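# Put the lid back on the grey case

## Task

Set the cover back onto the grey case so it rests on it, keep anything already accomplished in that state until the end, and finish with neither hand holding anything.

## Robot and tools

Robot: two arms. left_arm ends in a five-finger left hand, right_arm in a five-finger right hand. Base positions in the scene frame: left_arm (+0.010, +0.361, 0) m, right_arm (-0.050, -0.327, 0) m. Each base is turned slightly about z: quat_wxyz (+1.000, 0, 0, -0.016) for the left and (+1.000, 0, 0, -0.014) for the right. A two-camera stand is fixed behind the arms. Loose objects can now and then get a brief nudge.

Scene frame: the origin is at table-top height, halfway between the nominal bases. +x points out over the table, +z points up, and left_arm is on the +y side. The arm names do not tell you which side of an image an arm appears on.

Hand point: a point fixed to the palm, 0.05 m in front of it and 0.15 m out from the wrist face along the fingers. Its axes are: +z along the straight fingers, +y out of the palm, and +x across the palm. On the right hand +x points away from the thumb; on the left hand it points toward the thumb. Straight fingers reach 0.06-0.07 m beyond the point, and their centre lines sit 0.06 m behind it along -y. A wrist bracket on the little-finger side reaches 0.10 m across the palm and can strike objects.

Row layout: every row is one flat list of 28 numbers, each in [-1, 1], covering both arms even when only one moves.
- Numbers 1-6: left_arm dx, dy, dz, rx, ry, rz.
- Numbers 7-14: the left hand's little, ring, middle, index, thumb_bend, thumb_turn, force_limit, speed.
- Numbers 15-28: the same fourteen values for right_arm and its hand.

Pose numbers are offsets, not poses. They are measured from that arm's Hand target as it stood when the action or move began, along that Hand target's own axes. 1.0 means 0.6 m or 180 degrees, and rx, ry, rz together form one rotation vector. Every row counts from that same start, not from the row before it. Six zeros for an arm re-request its current Hand target.

Hand numbers are absolute targets:
- Fingers: +1 is straight, -1 is curled.
- thumb_bend: +1 is straight, -1 is fully bent.
- thumb_turn: +1 puts the thumb beside the palm, -1 puts it in front of the palm.
- force_limit: runs linearly from about 0 N at -1 to 10 N at +1 (15 N for the two thumb motors).
- speed: near zero at -1, full at +0.48 and above.

There is no 'leave unchanged' value. Resend the last eight numbers actually carried out for that hand. If none have been sent yet, use hand_measured plus hand_force_limit and hand_speed.

Gripping tips:
- With the thumb turned in, the hand can grasp objects about 0.035-0.065 m thick, or a handle down to about 0.025 m.
- For a gentle grip, close with speed at -0.94 or lower.
- To release, send targets more open than hand_measured.
- To squeeze harder, raise force_limit and also send a more-closed target.

Tools:
- execute_actions(actions, cameras): actions is a list of actions. Each action holds up to 15 rows, each row is a 1/30 s step, and a short table repeats its last row to fill the 15 steps. One action lasts 0.5 s. Images come back only when actions is empty or cameras names them. cameras can be a list of names, ["all"], [] or null.
- move(target, speed, blend, blocking, cameras): target is one 28-number row, or a list of up to 15 rows that are all offsets from the same starting Hand targets. speed is in m/s, from 0.002 to 4.3 (default 0.25), and turning is capped at twice that in rad/s. Give one value or one per target. blend is a corner-rounding radius in m; 0, the default, stops at each target. blocking=false returns after about 0.5 s while the arms keep moving. Paths are straight lines with no obstacle or arm avoidance and last at most 10 s. Do not route a path close to an arm's own base. Faster motion means harder contacts.
- wait(seconds from 0 to 10).
- stop(): brakes a running move.
- zoom_image(camera, region=[x0, y0, x1, y1] in pixels, at most 504x504): works only on the newest images.
- show_instructions(): shows the reference pages.
- finished_scene(scene=1): ends the scene for good.

Cameras: cam_head_left, cam_head_right, cam_high, cam_left_wrist and cam_right_wrist, each 672x504.

Results:
- end_effector_position (m) and end_effector_quat_wxyz are given in the scene frame.
- Hand target is the last commanded pose after the controller limits orientation to within 40 degrees of the measured one. Hand points often rest 1-3 cm (at times 5) short of it, usually low, without any contact.
- Joint positions and Joint velocities are reported; velocities may just say within noise.
- Joint torques include the arm's own weight and carry offsets. Torques 3 and 4 wrap at ±28 N m.
- hand_measured, hand_stopped_by (moving, target, force, stalled, fault) and hand_load_n follow the motor order. A positive load means something is pushing the finger open. A load near 0 means the grip was lost.
- move adds a line: done, off_target, moving, held or fault, plus limits=paced (the pose was clipped) or limits=held (steps were withheld).

Avoid:
- Dropping the cover, letting go of a moving part, or leaving anything off the table.
- Hard hits on fixed or heavy things.
- Arm-to-arm contact, or one hand closing on the other's fingers.
- Overloading fingers.
- Long stretched or pushing holds: motors warn with MOTOR HOT at 85 °C and fault at 100 °C, and the arm then drops for 30-60 s.

The scene keeps running while you think. End with both hands open and clear of the cover.

Each tool is called after "Emit:" as name([rows], argument=value, ...), one row to a line, values as JSON.

Reference images:

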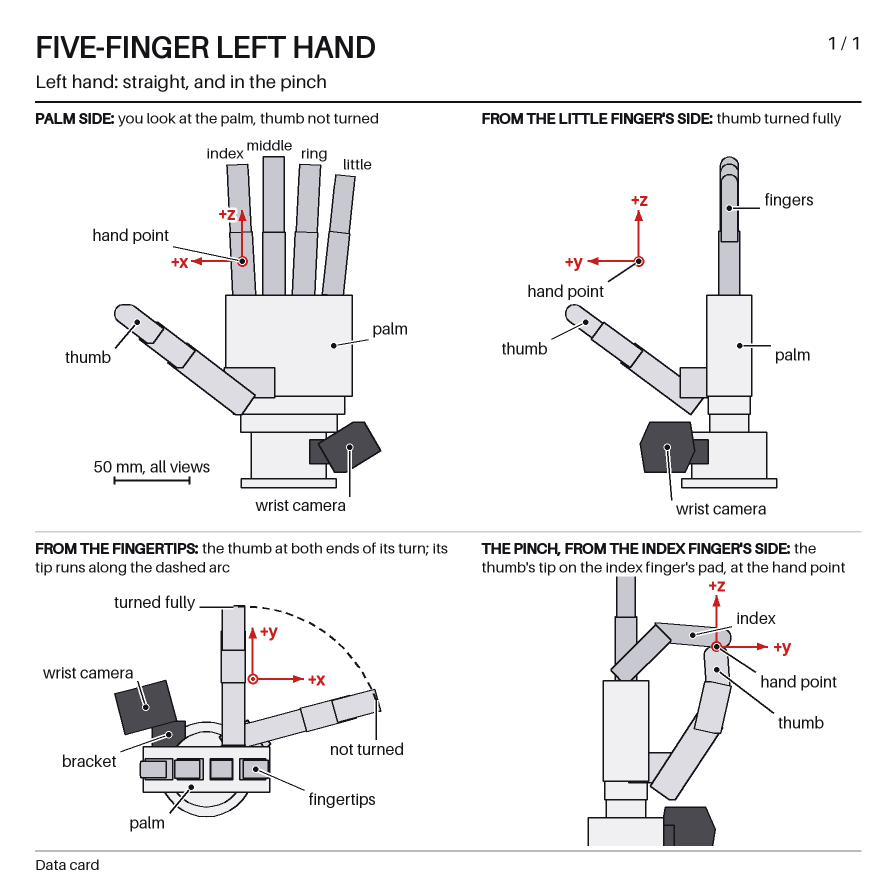

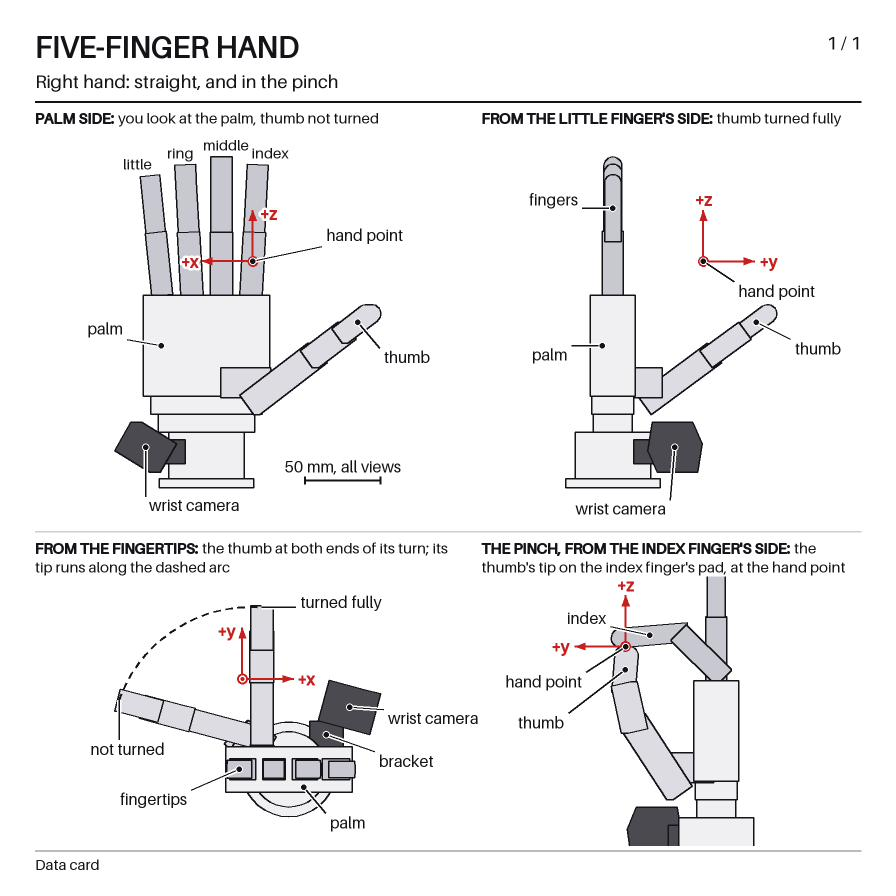

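## Session

Emit:
execute_actions(actions=[])

Scene clock: 0.00 s.
left_arm: end_effector_position=(+0.7045, +0.6811, +0.2288) hand_measured=(+1.000, +1.000, +1.000, +1.000, +1.000, +1.000) hand_load_n=(+0.0, +0.0, +0.0, +0.0, +0.0, +0.0) hand_stopped_by=(target, target, target, target, target, target) hand_force_limit=0.00 hand_speed=-0.80 end_effector_quat_wxyz=(-0.178, +0.725, -0.567, +0.349) | right_arm: end_effector_position=(+0.4242, -0.3934, +0.3728) hand_measured=(+1.000, +1.000, +1.000, +1.000, +1.000, +1.000) hand_load_n=(+0.0, +0.0, +0.0, +0.0, +0.0, +0.0) hand_stopped_by=(target, target, target, target, target, target) hand_force_limit=0.00 hand_speed=-0.80 end_effector_quat_wxyz=(+0.057, +0.841, -0.254, +0.475)
Joint positions: left_arm=[0.616 2.167 2.29 -1.055 0.529 0.162] | right_arm=[0.136 1.156 1.293 -0.777 0.431 -1.096]
Joint velocities: within noise
Joint torques (N m): no reading
Heat: left arm: hottest wrist roll 30 °C; right arm: hottest waist 31 °C.
Hand target: left_arm +0.7091, +0.6841, +0.2373; -0.189, +0.720, -0.567, +0.352 | right_arm +0.4284, -0.3929, +0.3916; +0.050, +0.832, -0.256, +0.490

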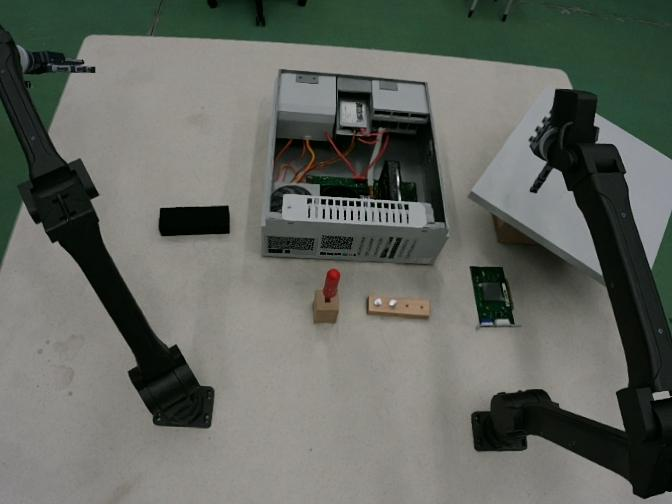

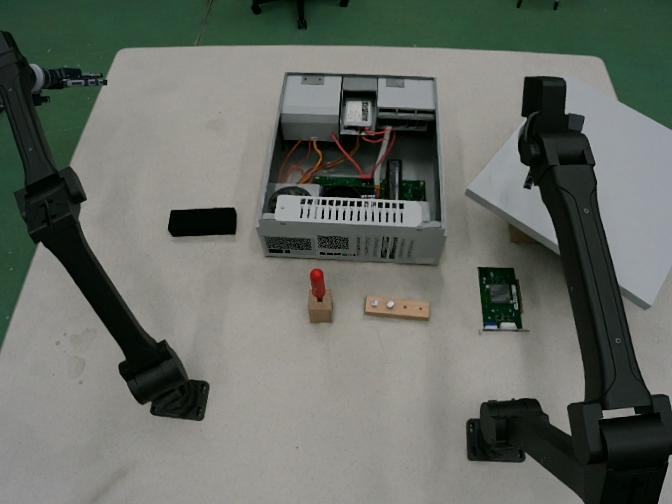

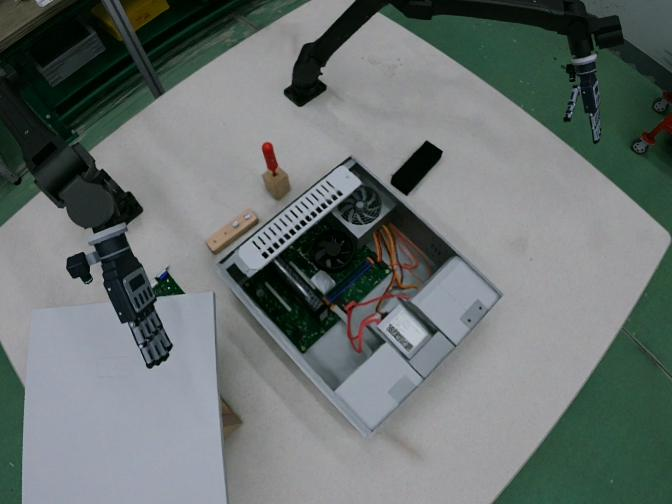

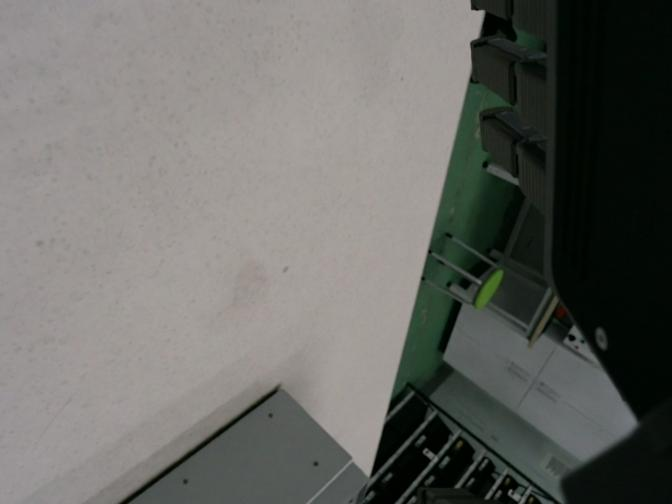

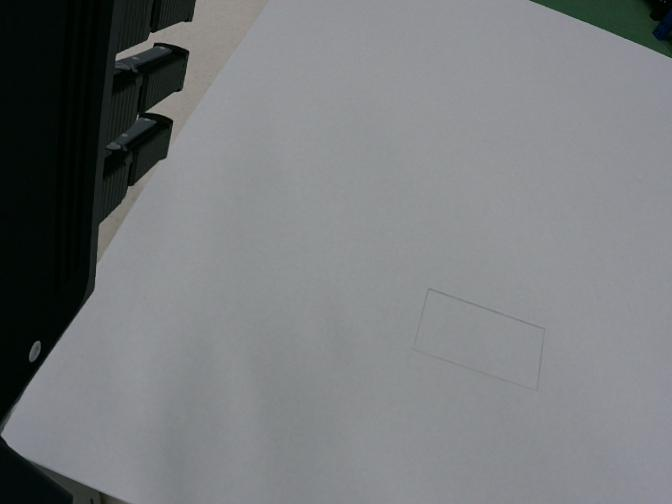

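Emit:
zoom_image(camera="cam_head_left", region=[250, 50, 500, 280])

Emit:
zoom_image(camera="cam_high", region=[200, 130, 520, 450])

Emit:
zoom_image(camera="cam_high", region=[0, 230, 260, 504])

Emit:
zoom_image(camera="cam_head_left", region=[440, 60, 672, 340])

Emit:
zoom_image(camera="cam_head_right", region=[440, 60, 672, 340])

Scaled by 2.016 from the camera's 672x504 image, which has a finer 960x720 frame.

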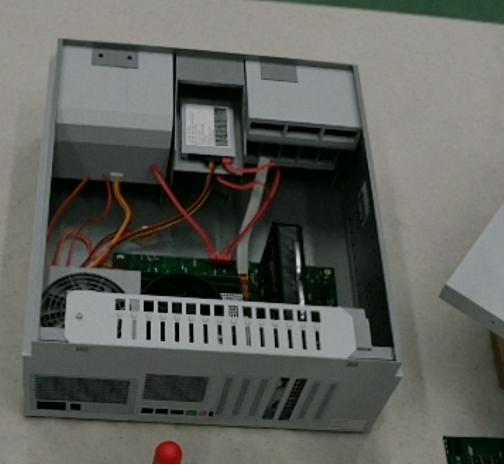

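Scaled by 1.575 from the camera's 672x504 image, which has a finer 960x720 frame.

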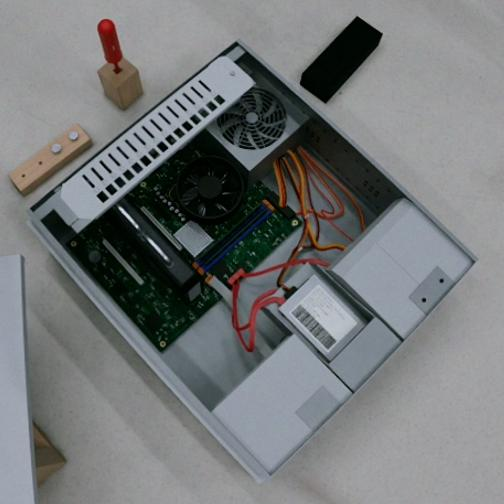

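Scaled by 1.839 from the camera's 672x504 image, which has a finer 960x720 frame.

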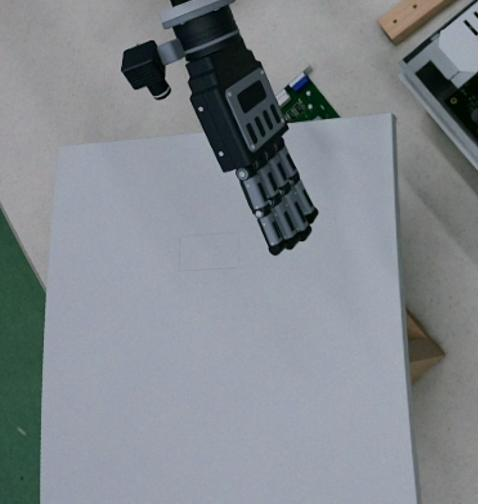

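Scaled by 1.800 from the camera's 672x504 image, which has a finer 960x720 frame.

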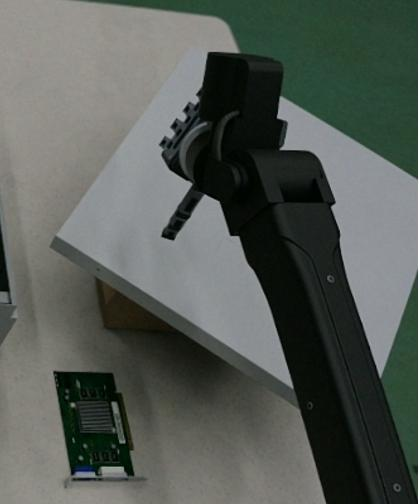

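Scaled by 1.800 from the camera's 672x504 image, which has a finer 960x720 frame.

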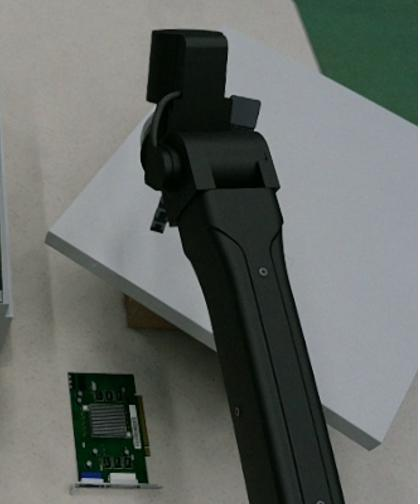

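Emit:
move(target=[0,0,0,0,0,0,1,1,1,1,1,1,0,-0.8,-0.1193,-0.3347,-0.248,0,0,0,1,1,1,1,1,1,0,-0.8], speed=0.2, cameras=["all"])

Scene clock: 11.43 s.
left_arm: end_effector_position=(+0.7045, +0.6811, +0.2288) hand_measured=(+1.000, +1.000, +1.000, +1.000, +1.000, +1.000) hand_load_n=(+0.0, +0.0, +0.0, +0.0, +0.0, +0.0) hand_stopped_by=(target, target, target, target, target, target) hand_force_limit=0.00 hand_speed=-0.80 end_effector_quat_wxyz=(-0.178, +0.725, -0.567, +0.349) | right_arm: end_effector_position=(+0.3729, -0.1488, +0.4184) hand_measured=(+1.000, +1.000, +1.000, +1.000, +1.000, +1.000) hand_load_n=(+0.0, +0.0, +0.0, +0.0, +0.0, +0.0) hand_stopped_by=(target, target, target, target, target, target) hand_force_limit=0.00 hand_speed=-0.80 end_effector_quat_wxyz=(+0.071, +0.842, -0.240, +0.478)
Joint positions: left_arm=[0.616 2.167 2.29 -1.055 0.529 0.162] | right_arm=[0.769 1.388 1.658 -1.283 0.892 -0.545]
Joint torques (N m): left_arm=[0.09 -19.43 12.18 1.46 0.5 0.07] | right_arm=[-0.79 -10.99 14.05 0.61 0.72 0.09]
Heat: left arm: hottest elbow 31 °C; right arm: hottest waist 31 °C.
Hand target: left_arm +0.7091, +0.6841, +0.2373; -0.189, +0.720, -0.567, +0.352 | right_arm +0.3784, -0.1426, +0.4415; +0.050, +0.832, -0.256, +0.490
Off the commanded pose: left_arm 0.010 m, 1 deg | right_arm 0.024 m, 3 deg.
move: off_target (right_arm)

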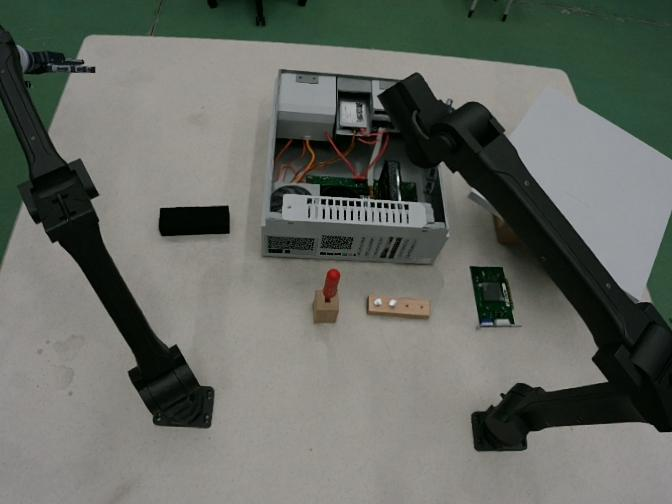

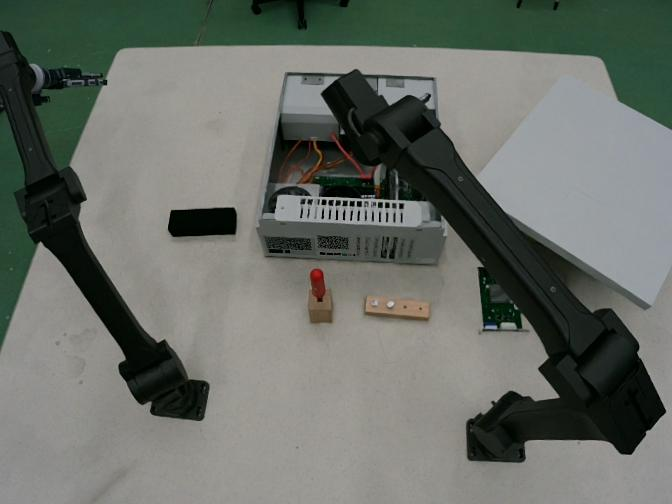

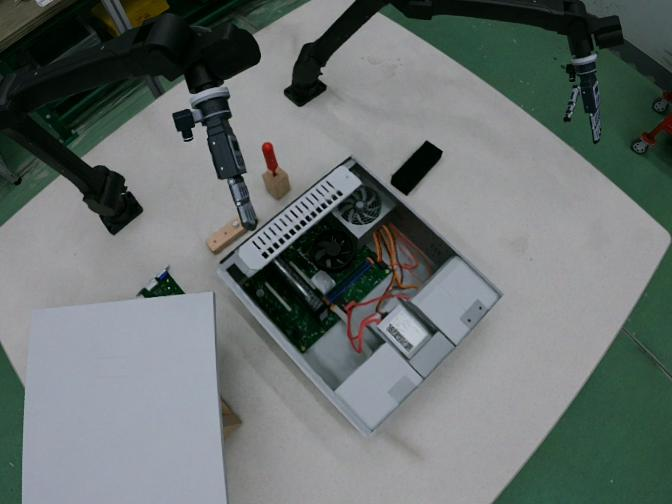

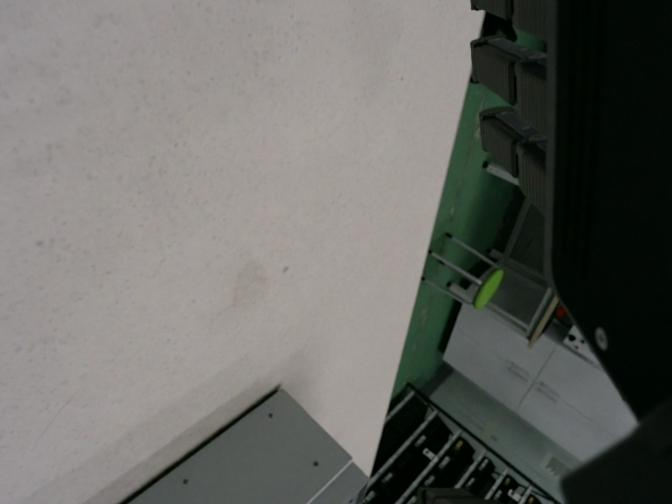

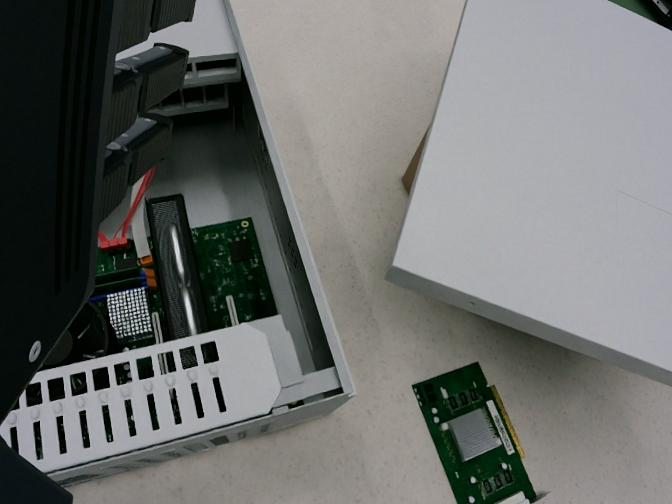

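Emit:
zoom_image(camera="cam_right_wrist", region=[360, 180, 672, 400])

Emit:
zoom_image(camera="cam_right_wrist", region=[150, 200, 420, 480])

Emit:
zoom_image(camera="cam_head_right", region=[240, 180, 460, 280])

Emit:
zoom_image(camera="cam_head_right", region=[460, 70, 672, 320])

Emit:
zoom_image(camera="cam_high", region=[0, 270, 280, 504])

Scaled by 1.615 from the camera's 672x504 image, which has a finer 960x720 frame.

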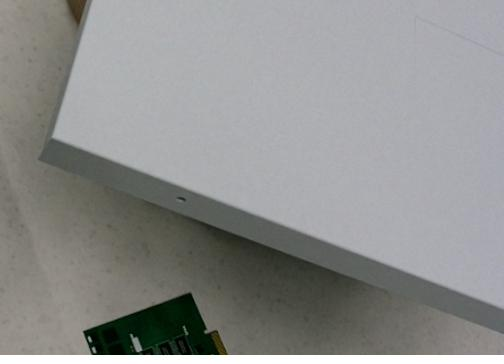

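Scaled by 1.800 from the camera's 672x504 image, which has a finer 960x720 frame.

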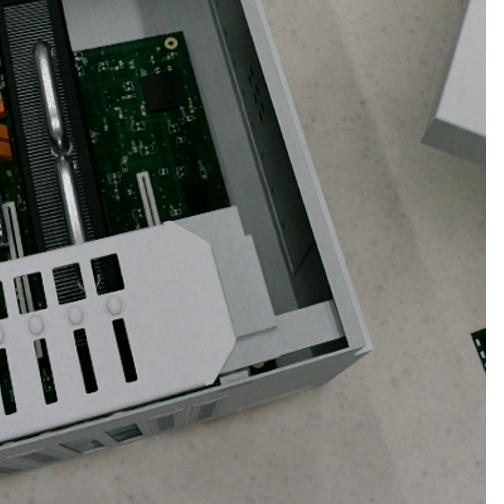

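Scaled by 2.291 from the camera's 672x504 image, which has a finer 960x720 frame.

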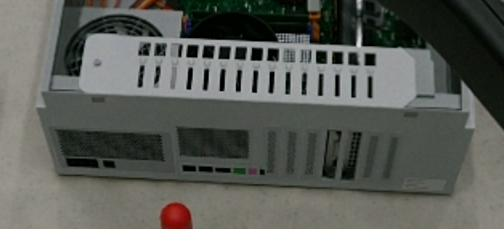

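Scaled by 2.016 from the camera's 672x504 image, which has a finer 960x720 frame.

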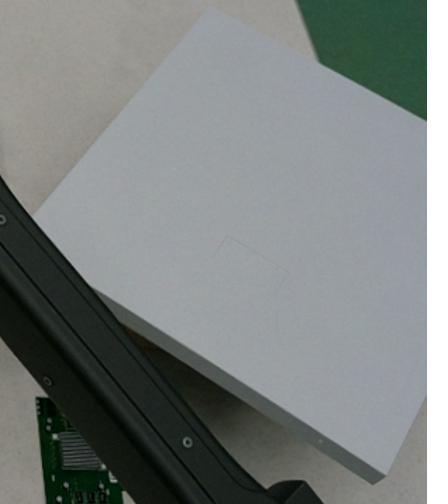

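Scaled by 1.800 from the camera's 672x504 image, which has a finer 960x720 frame.

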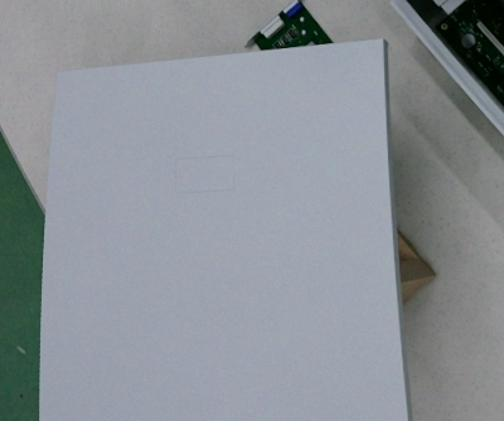

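Emit:
zoom_image(camera="cam_head_left", region=[0, 20, 130, 120])

Emit:
zoom_image(camera="cam_head_right", region=[0, 20, 130, 120])

Emit:
zoom_image(camera="cam_high", region=[540, 0, 640, 150])

Emit:
zoom_image(camera="cam_high", region=[160, 70, 300, 260])

Scaled by 3.877 from the camera's 672x504 image, which has a finer 960x720 frame.

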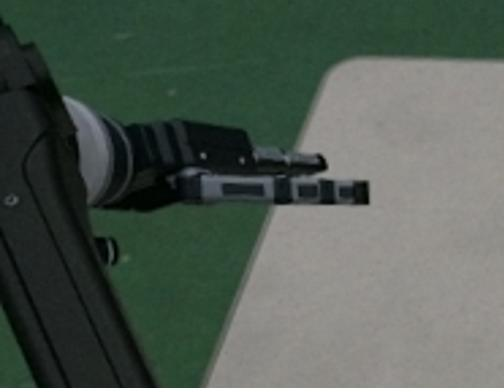

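Scaled by 3.877 from the camera's 672x504 image, which has a finer 960x720 frame.

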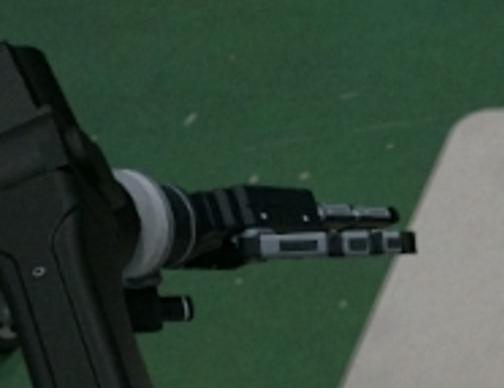

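Scaled by 3.360 from the camera's 672x504 image, which has a finer 960x720 frame.

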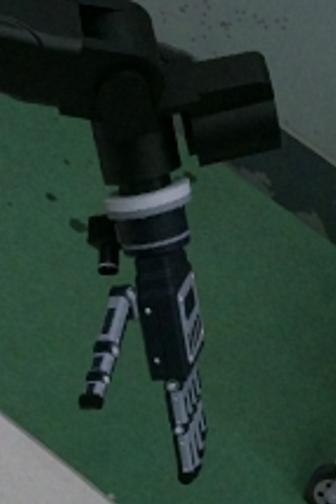

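Scaled by 2.653 from the camera's 672x504 image, which has a finer 960x720 frame.

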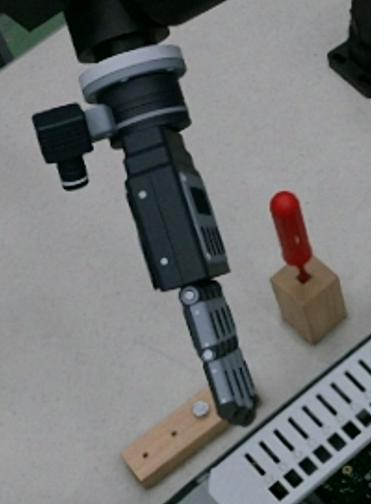

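Emit:
move(target=[0.4328,0.3592,-0.3225,0.191,0.232,0.194,1,1,1,1,1,1,0,-0.8,-0.0202,0.3748,0.2387,0.3614,-0.1943,0.2759,1,1,1,1,1,1,0,-0.8], speed=0.25, cameras=["all"])

Scene clock: 27.13 s.
left_arm: end_effector_position=(+0.4496, +0.4030, +0.2999) hand_measured=(+1.000, +1.000, +1.000, +1.000, +1.000, +1.000) hand_load_n=(+0.0, +0.0, +0.0, +0.0, +0.0, +0.0) hand_stopped_by=(target, target, target, target, target, target) hand_force_limit=0.00 hand_speed=-0.80 end_effector_quat_wxyz=(+0.269, -0.275, +0.653, -0.652) | right_arm: end_effector_position=(+0.3804, -0.3760, +0.3229) hand_measured=(+1.000, +1.000, +1.000, +1.000, +1.000, +1.000) hand_load_n=(+0.0, +0.0, +0.0, +0.0, +0.0, +0.0) hand_stopped_by=(target, target, target, target, target, target) hand_force_limit=0.00 hand_speed=-0.80 end_effector_quat_wxyz=(+0.649, -0.660, +0.264, -0.271)
Joint positions: left_arm=[0.587 1.217 0.821 0.379 1.335 0.009] | right_arm=[-0.554 1.183 0.871 0.261 -1.377 -0.065]
Joint torques (N m): left_arm=[-0.91 -7.06 9.5 2.19 0.23 -0.06] | right_arm=[-1.73 -8.12 8.69 1.81 -0.03 0.11]
Heat: left arm: hottest elbow 34 °C; right arm: hottest elbow 33 °C.
Hand target: left_arm +0.4502, +0.4006, +0.3005; +0.270, -0.270, +0.653, -0.654 | right_arm +0.3801, -0.3804, +0.3202; +0.652, -0.654, +0.270, -0.272
Off the commanded pose: left_arm 0.002 m, 1 deg | right_arm 0.005 m, 1 deg.
move: done

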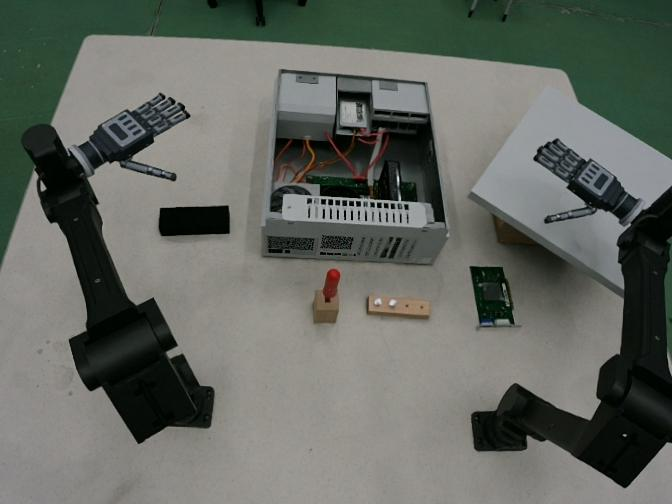

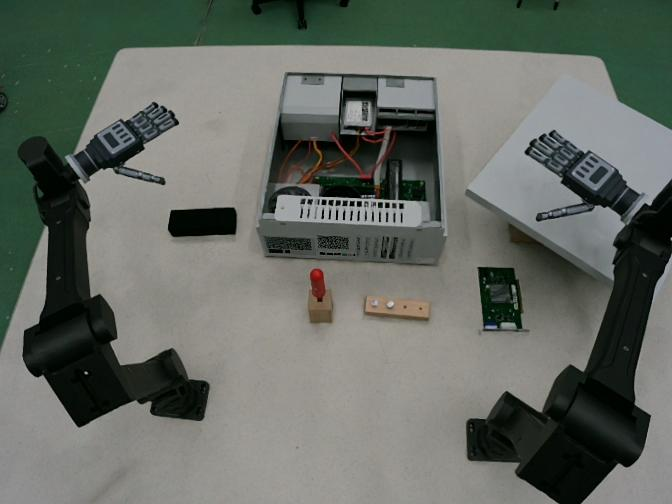

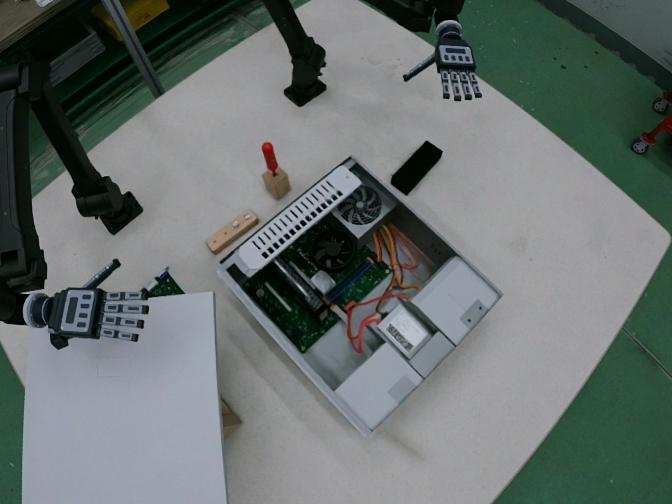

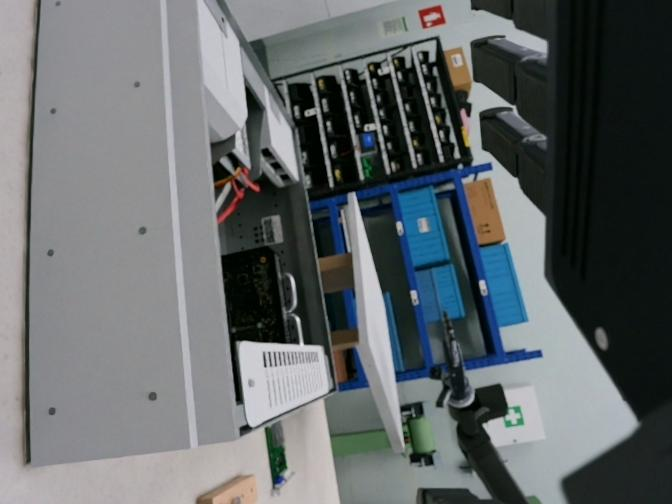

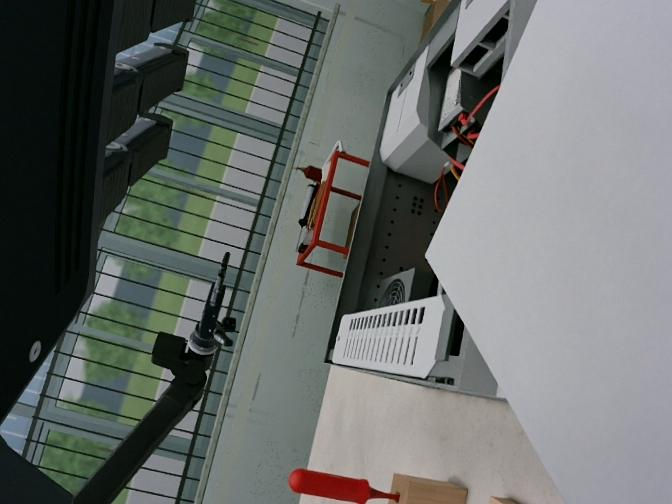

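Emit:
zoom_image(camera="cam_left_wrist", region=[200, 150, 480, 504])

Emit:
zoom_image(camera="cam_right_wrist", region=[300, 0, 672, 504])

Emit:
zoom_image(camera="cam_left_wrist", region=[0, 0, 340, 504])

Scaled by 1.424 from the camera's 672x504 image, which has a finer 960x720 frame.

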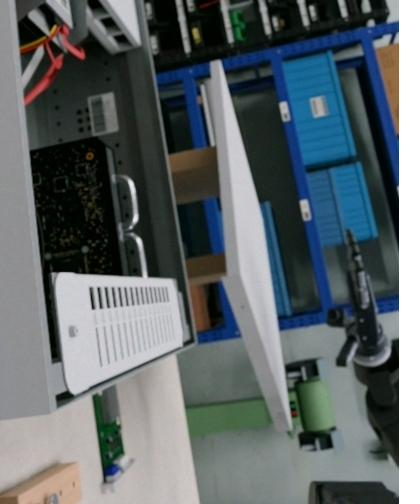

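Scaled by 1.000.

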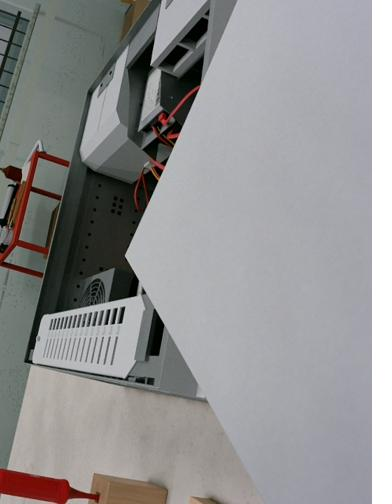

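Scaled by 1.000.

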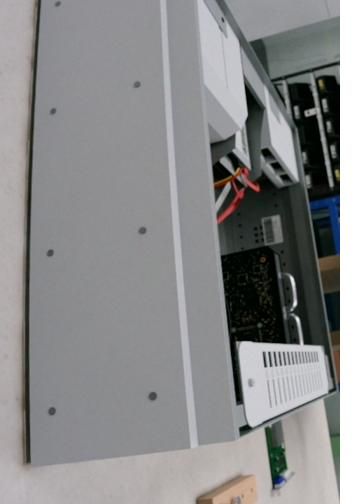

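Emit:
zoom_image(camera="cam_head_left", region=[60, 80, 200, 200])

Emit:
zoom_image(camera="cam_head_right", region=[60, 80, 200, 200])

Emit:
zoom_image(camera="cam_head_left", region=[510, 110, 650, 230])

Emit:
zoom_image(camera="cam_head_right", region=[510, 110, 650, 230])

Emit:
zoom_image(camera="cam_high", region=[20, 240, 170, 360])

Emit:
zoom_image(camera="cam_high", region=[380, 10, 530, 130])

Scaled by 3.600 from the camera's 672x504 image, which has a finer 960x720 frame.

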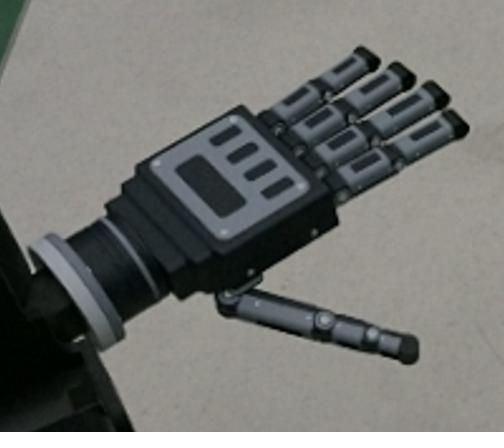

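Scaled by 3.600 from the camera's 672x504 image, which has a finer 960x720 frame.

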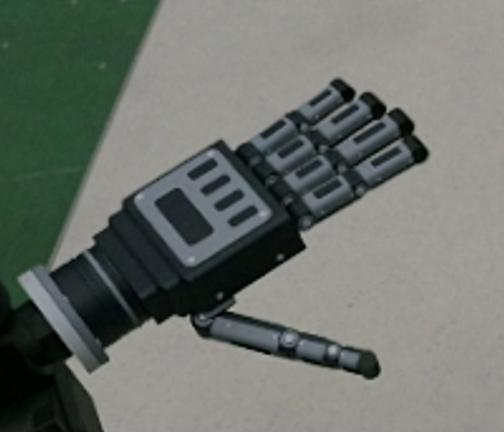

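Scaled by 3.600 from the camera's 672x504 image, which has a finer 960x720 frame.

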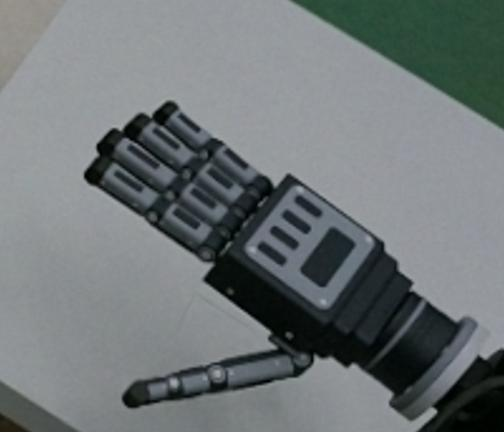

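Scaled by 3.600 from the camera's 672x504 image, which has a finer 960x720 frame.

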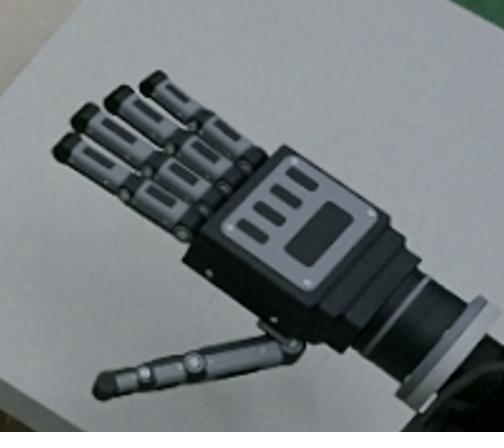

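Scaled by 3.360 from the camera's 672x504 image, which has a finer 960x720 frame.

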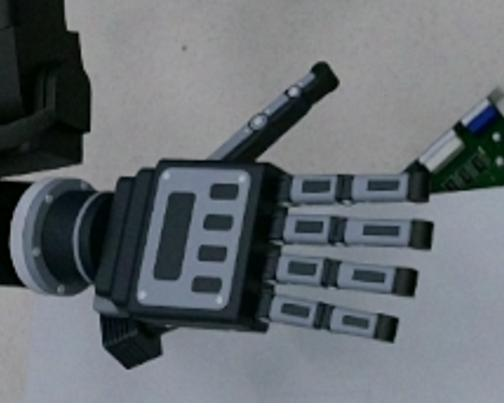

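Scaled by 3.360 from the camera's 672x504 image, which has a finer 960x720 frame.

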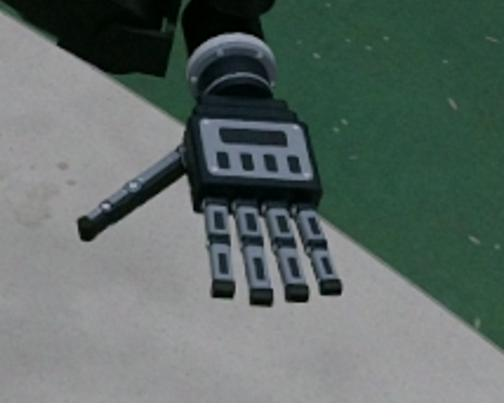

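Emit:
zoom_image(camera="cam_head_left", region=[120, 340, 260, 460])

Emit:
zoom_image(camera="cam_head_right", region=[120, 340, 260, 460])

Emit:
zoom_image(camera="cam_head_left", region=[440, 370, 580, 490])

Emit:
zoom_image(camera="cam_head_right", region=[440, 370, 580, 490])

Scaled by 3.600 from the camera's 672x504 image, which has a finer 960x720 frame.

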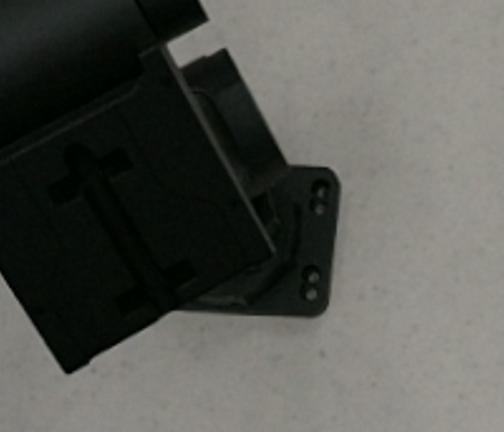

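Scaled by 3.600 from the camera's 672x504 image, which has a finer 960x720 frame.

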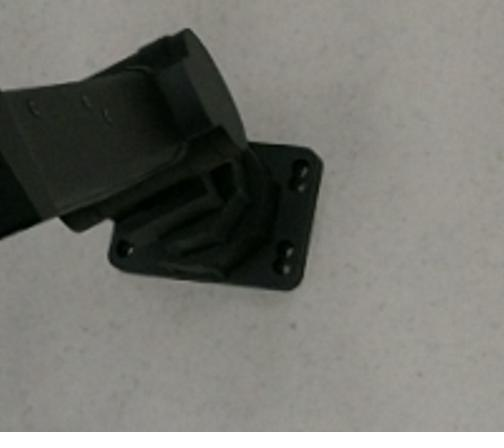

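Scaled by 3.600 from the camera's 672x504 image, which has a finer 960x720 frame.

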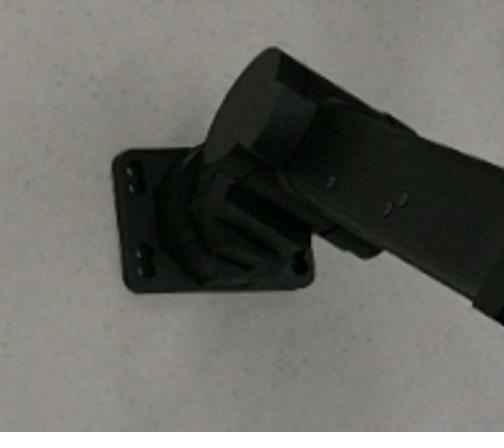

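Scaled by 3.600 from the camera's 672x504 image, which has a finer 960x720 frame.

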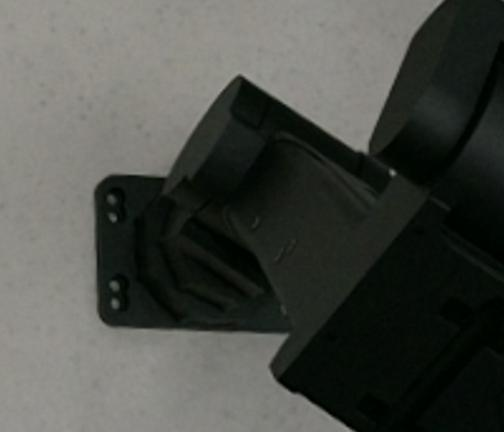

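Emit:
zoom_image(camera="cam_head_left", region=[450, 70, 672, 310])

Emit:
zoom_image(camera="cam_head_right", region=[450, 60, 672, 310])

Scaled by 2.100 from the camera's 672x504 image, which has a finer 960x720 frame.

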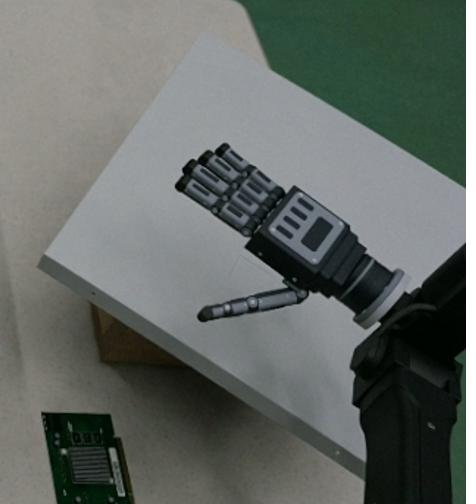

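Scaled by 2.016 from the camera's 672x504 image, which has a finer 960x720 frame.

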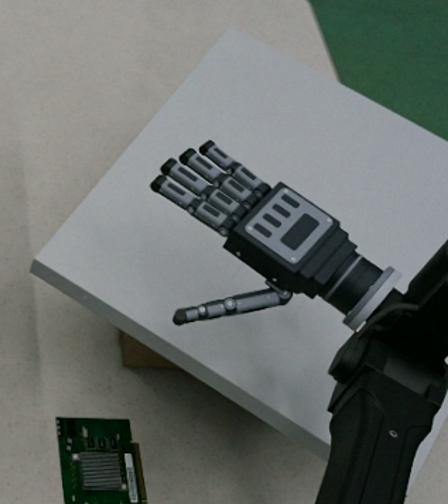

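Emit:
zoom_image(camera="cam_left_wrist", region=[0, 330, 240, 504])

Emit:
zoom_image(camera="cam_head_right", region=[240, 190, 330, 270])

Emit:
zoom_image(camera="cam_head_right", region=[390, 190, 480, 270])

Emit:
zoom_image(camera="cam_left_wrist", region=[300, 180, 430, 280])

Emit:
zoom_image(camera="cam_left_wrist", region=[300, 270, 460, 470])

Scaled by 2.100 from the camera's 672x504 image, which has a finer 960x720 frame.

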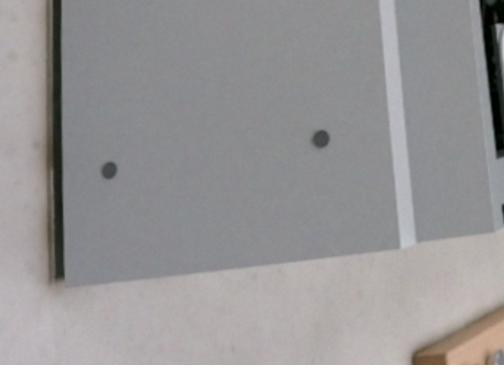

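Scaled by 5.600 from the camera's 672x504 image, which has a finer 960x720 frame.

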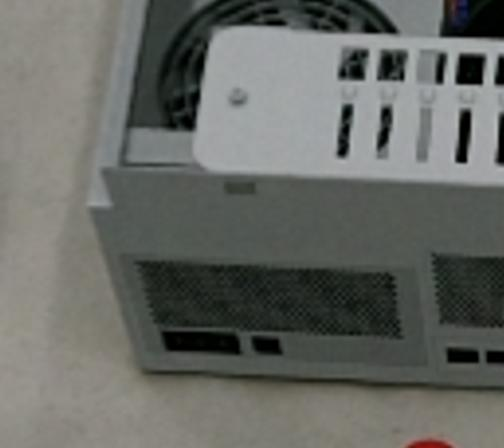

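Scaled by 5.600 from the camera's 672x504 image, which has a finer 960x720 frame.

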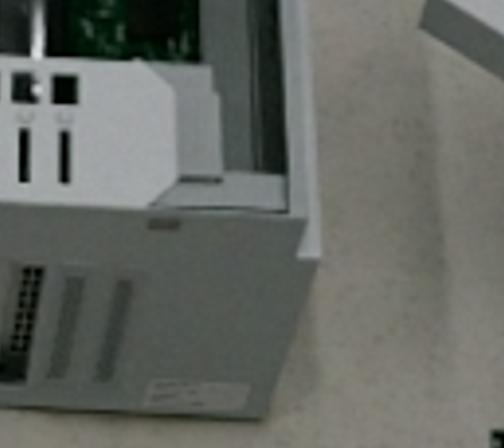

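Scaled by 3.877 from the camera's 672x504 image, which has a finer 960x720 frame.

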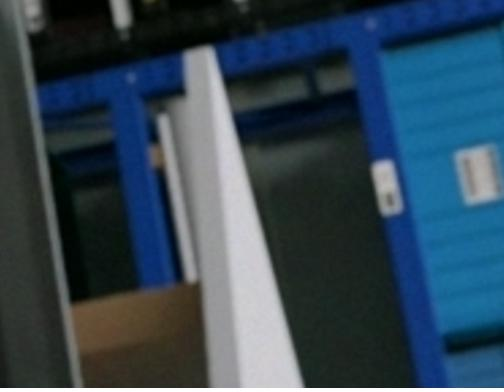

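Scaled by 2.520 from the camera's 672x504 image, which has a finer 960x720 frame.

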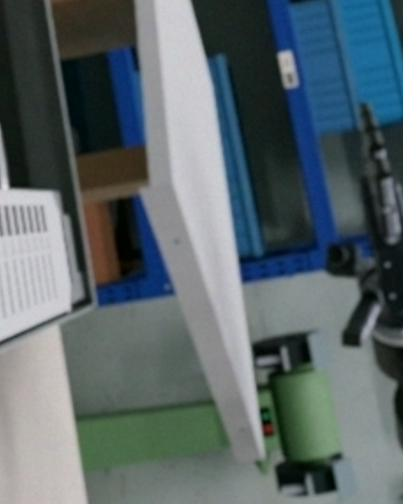

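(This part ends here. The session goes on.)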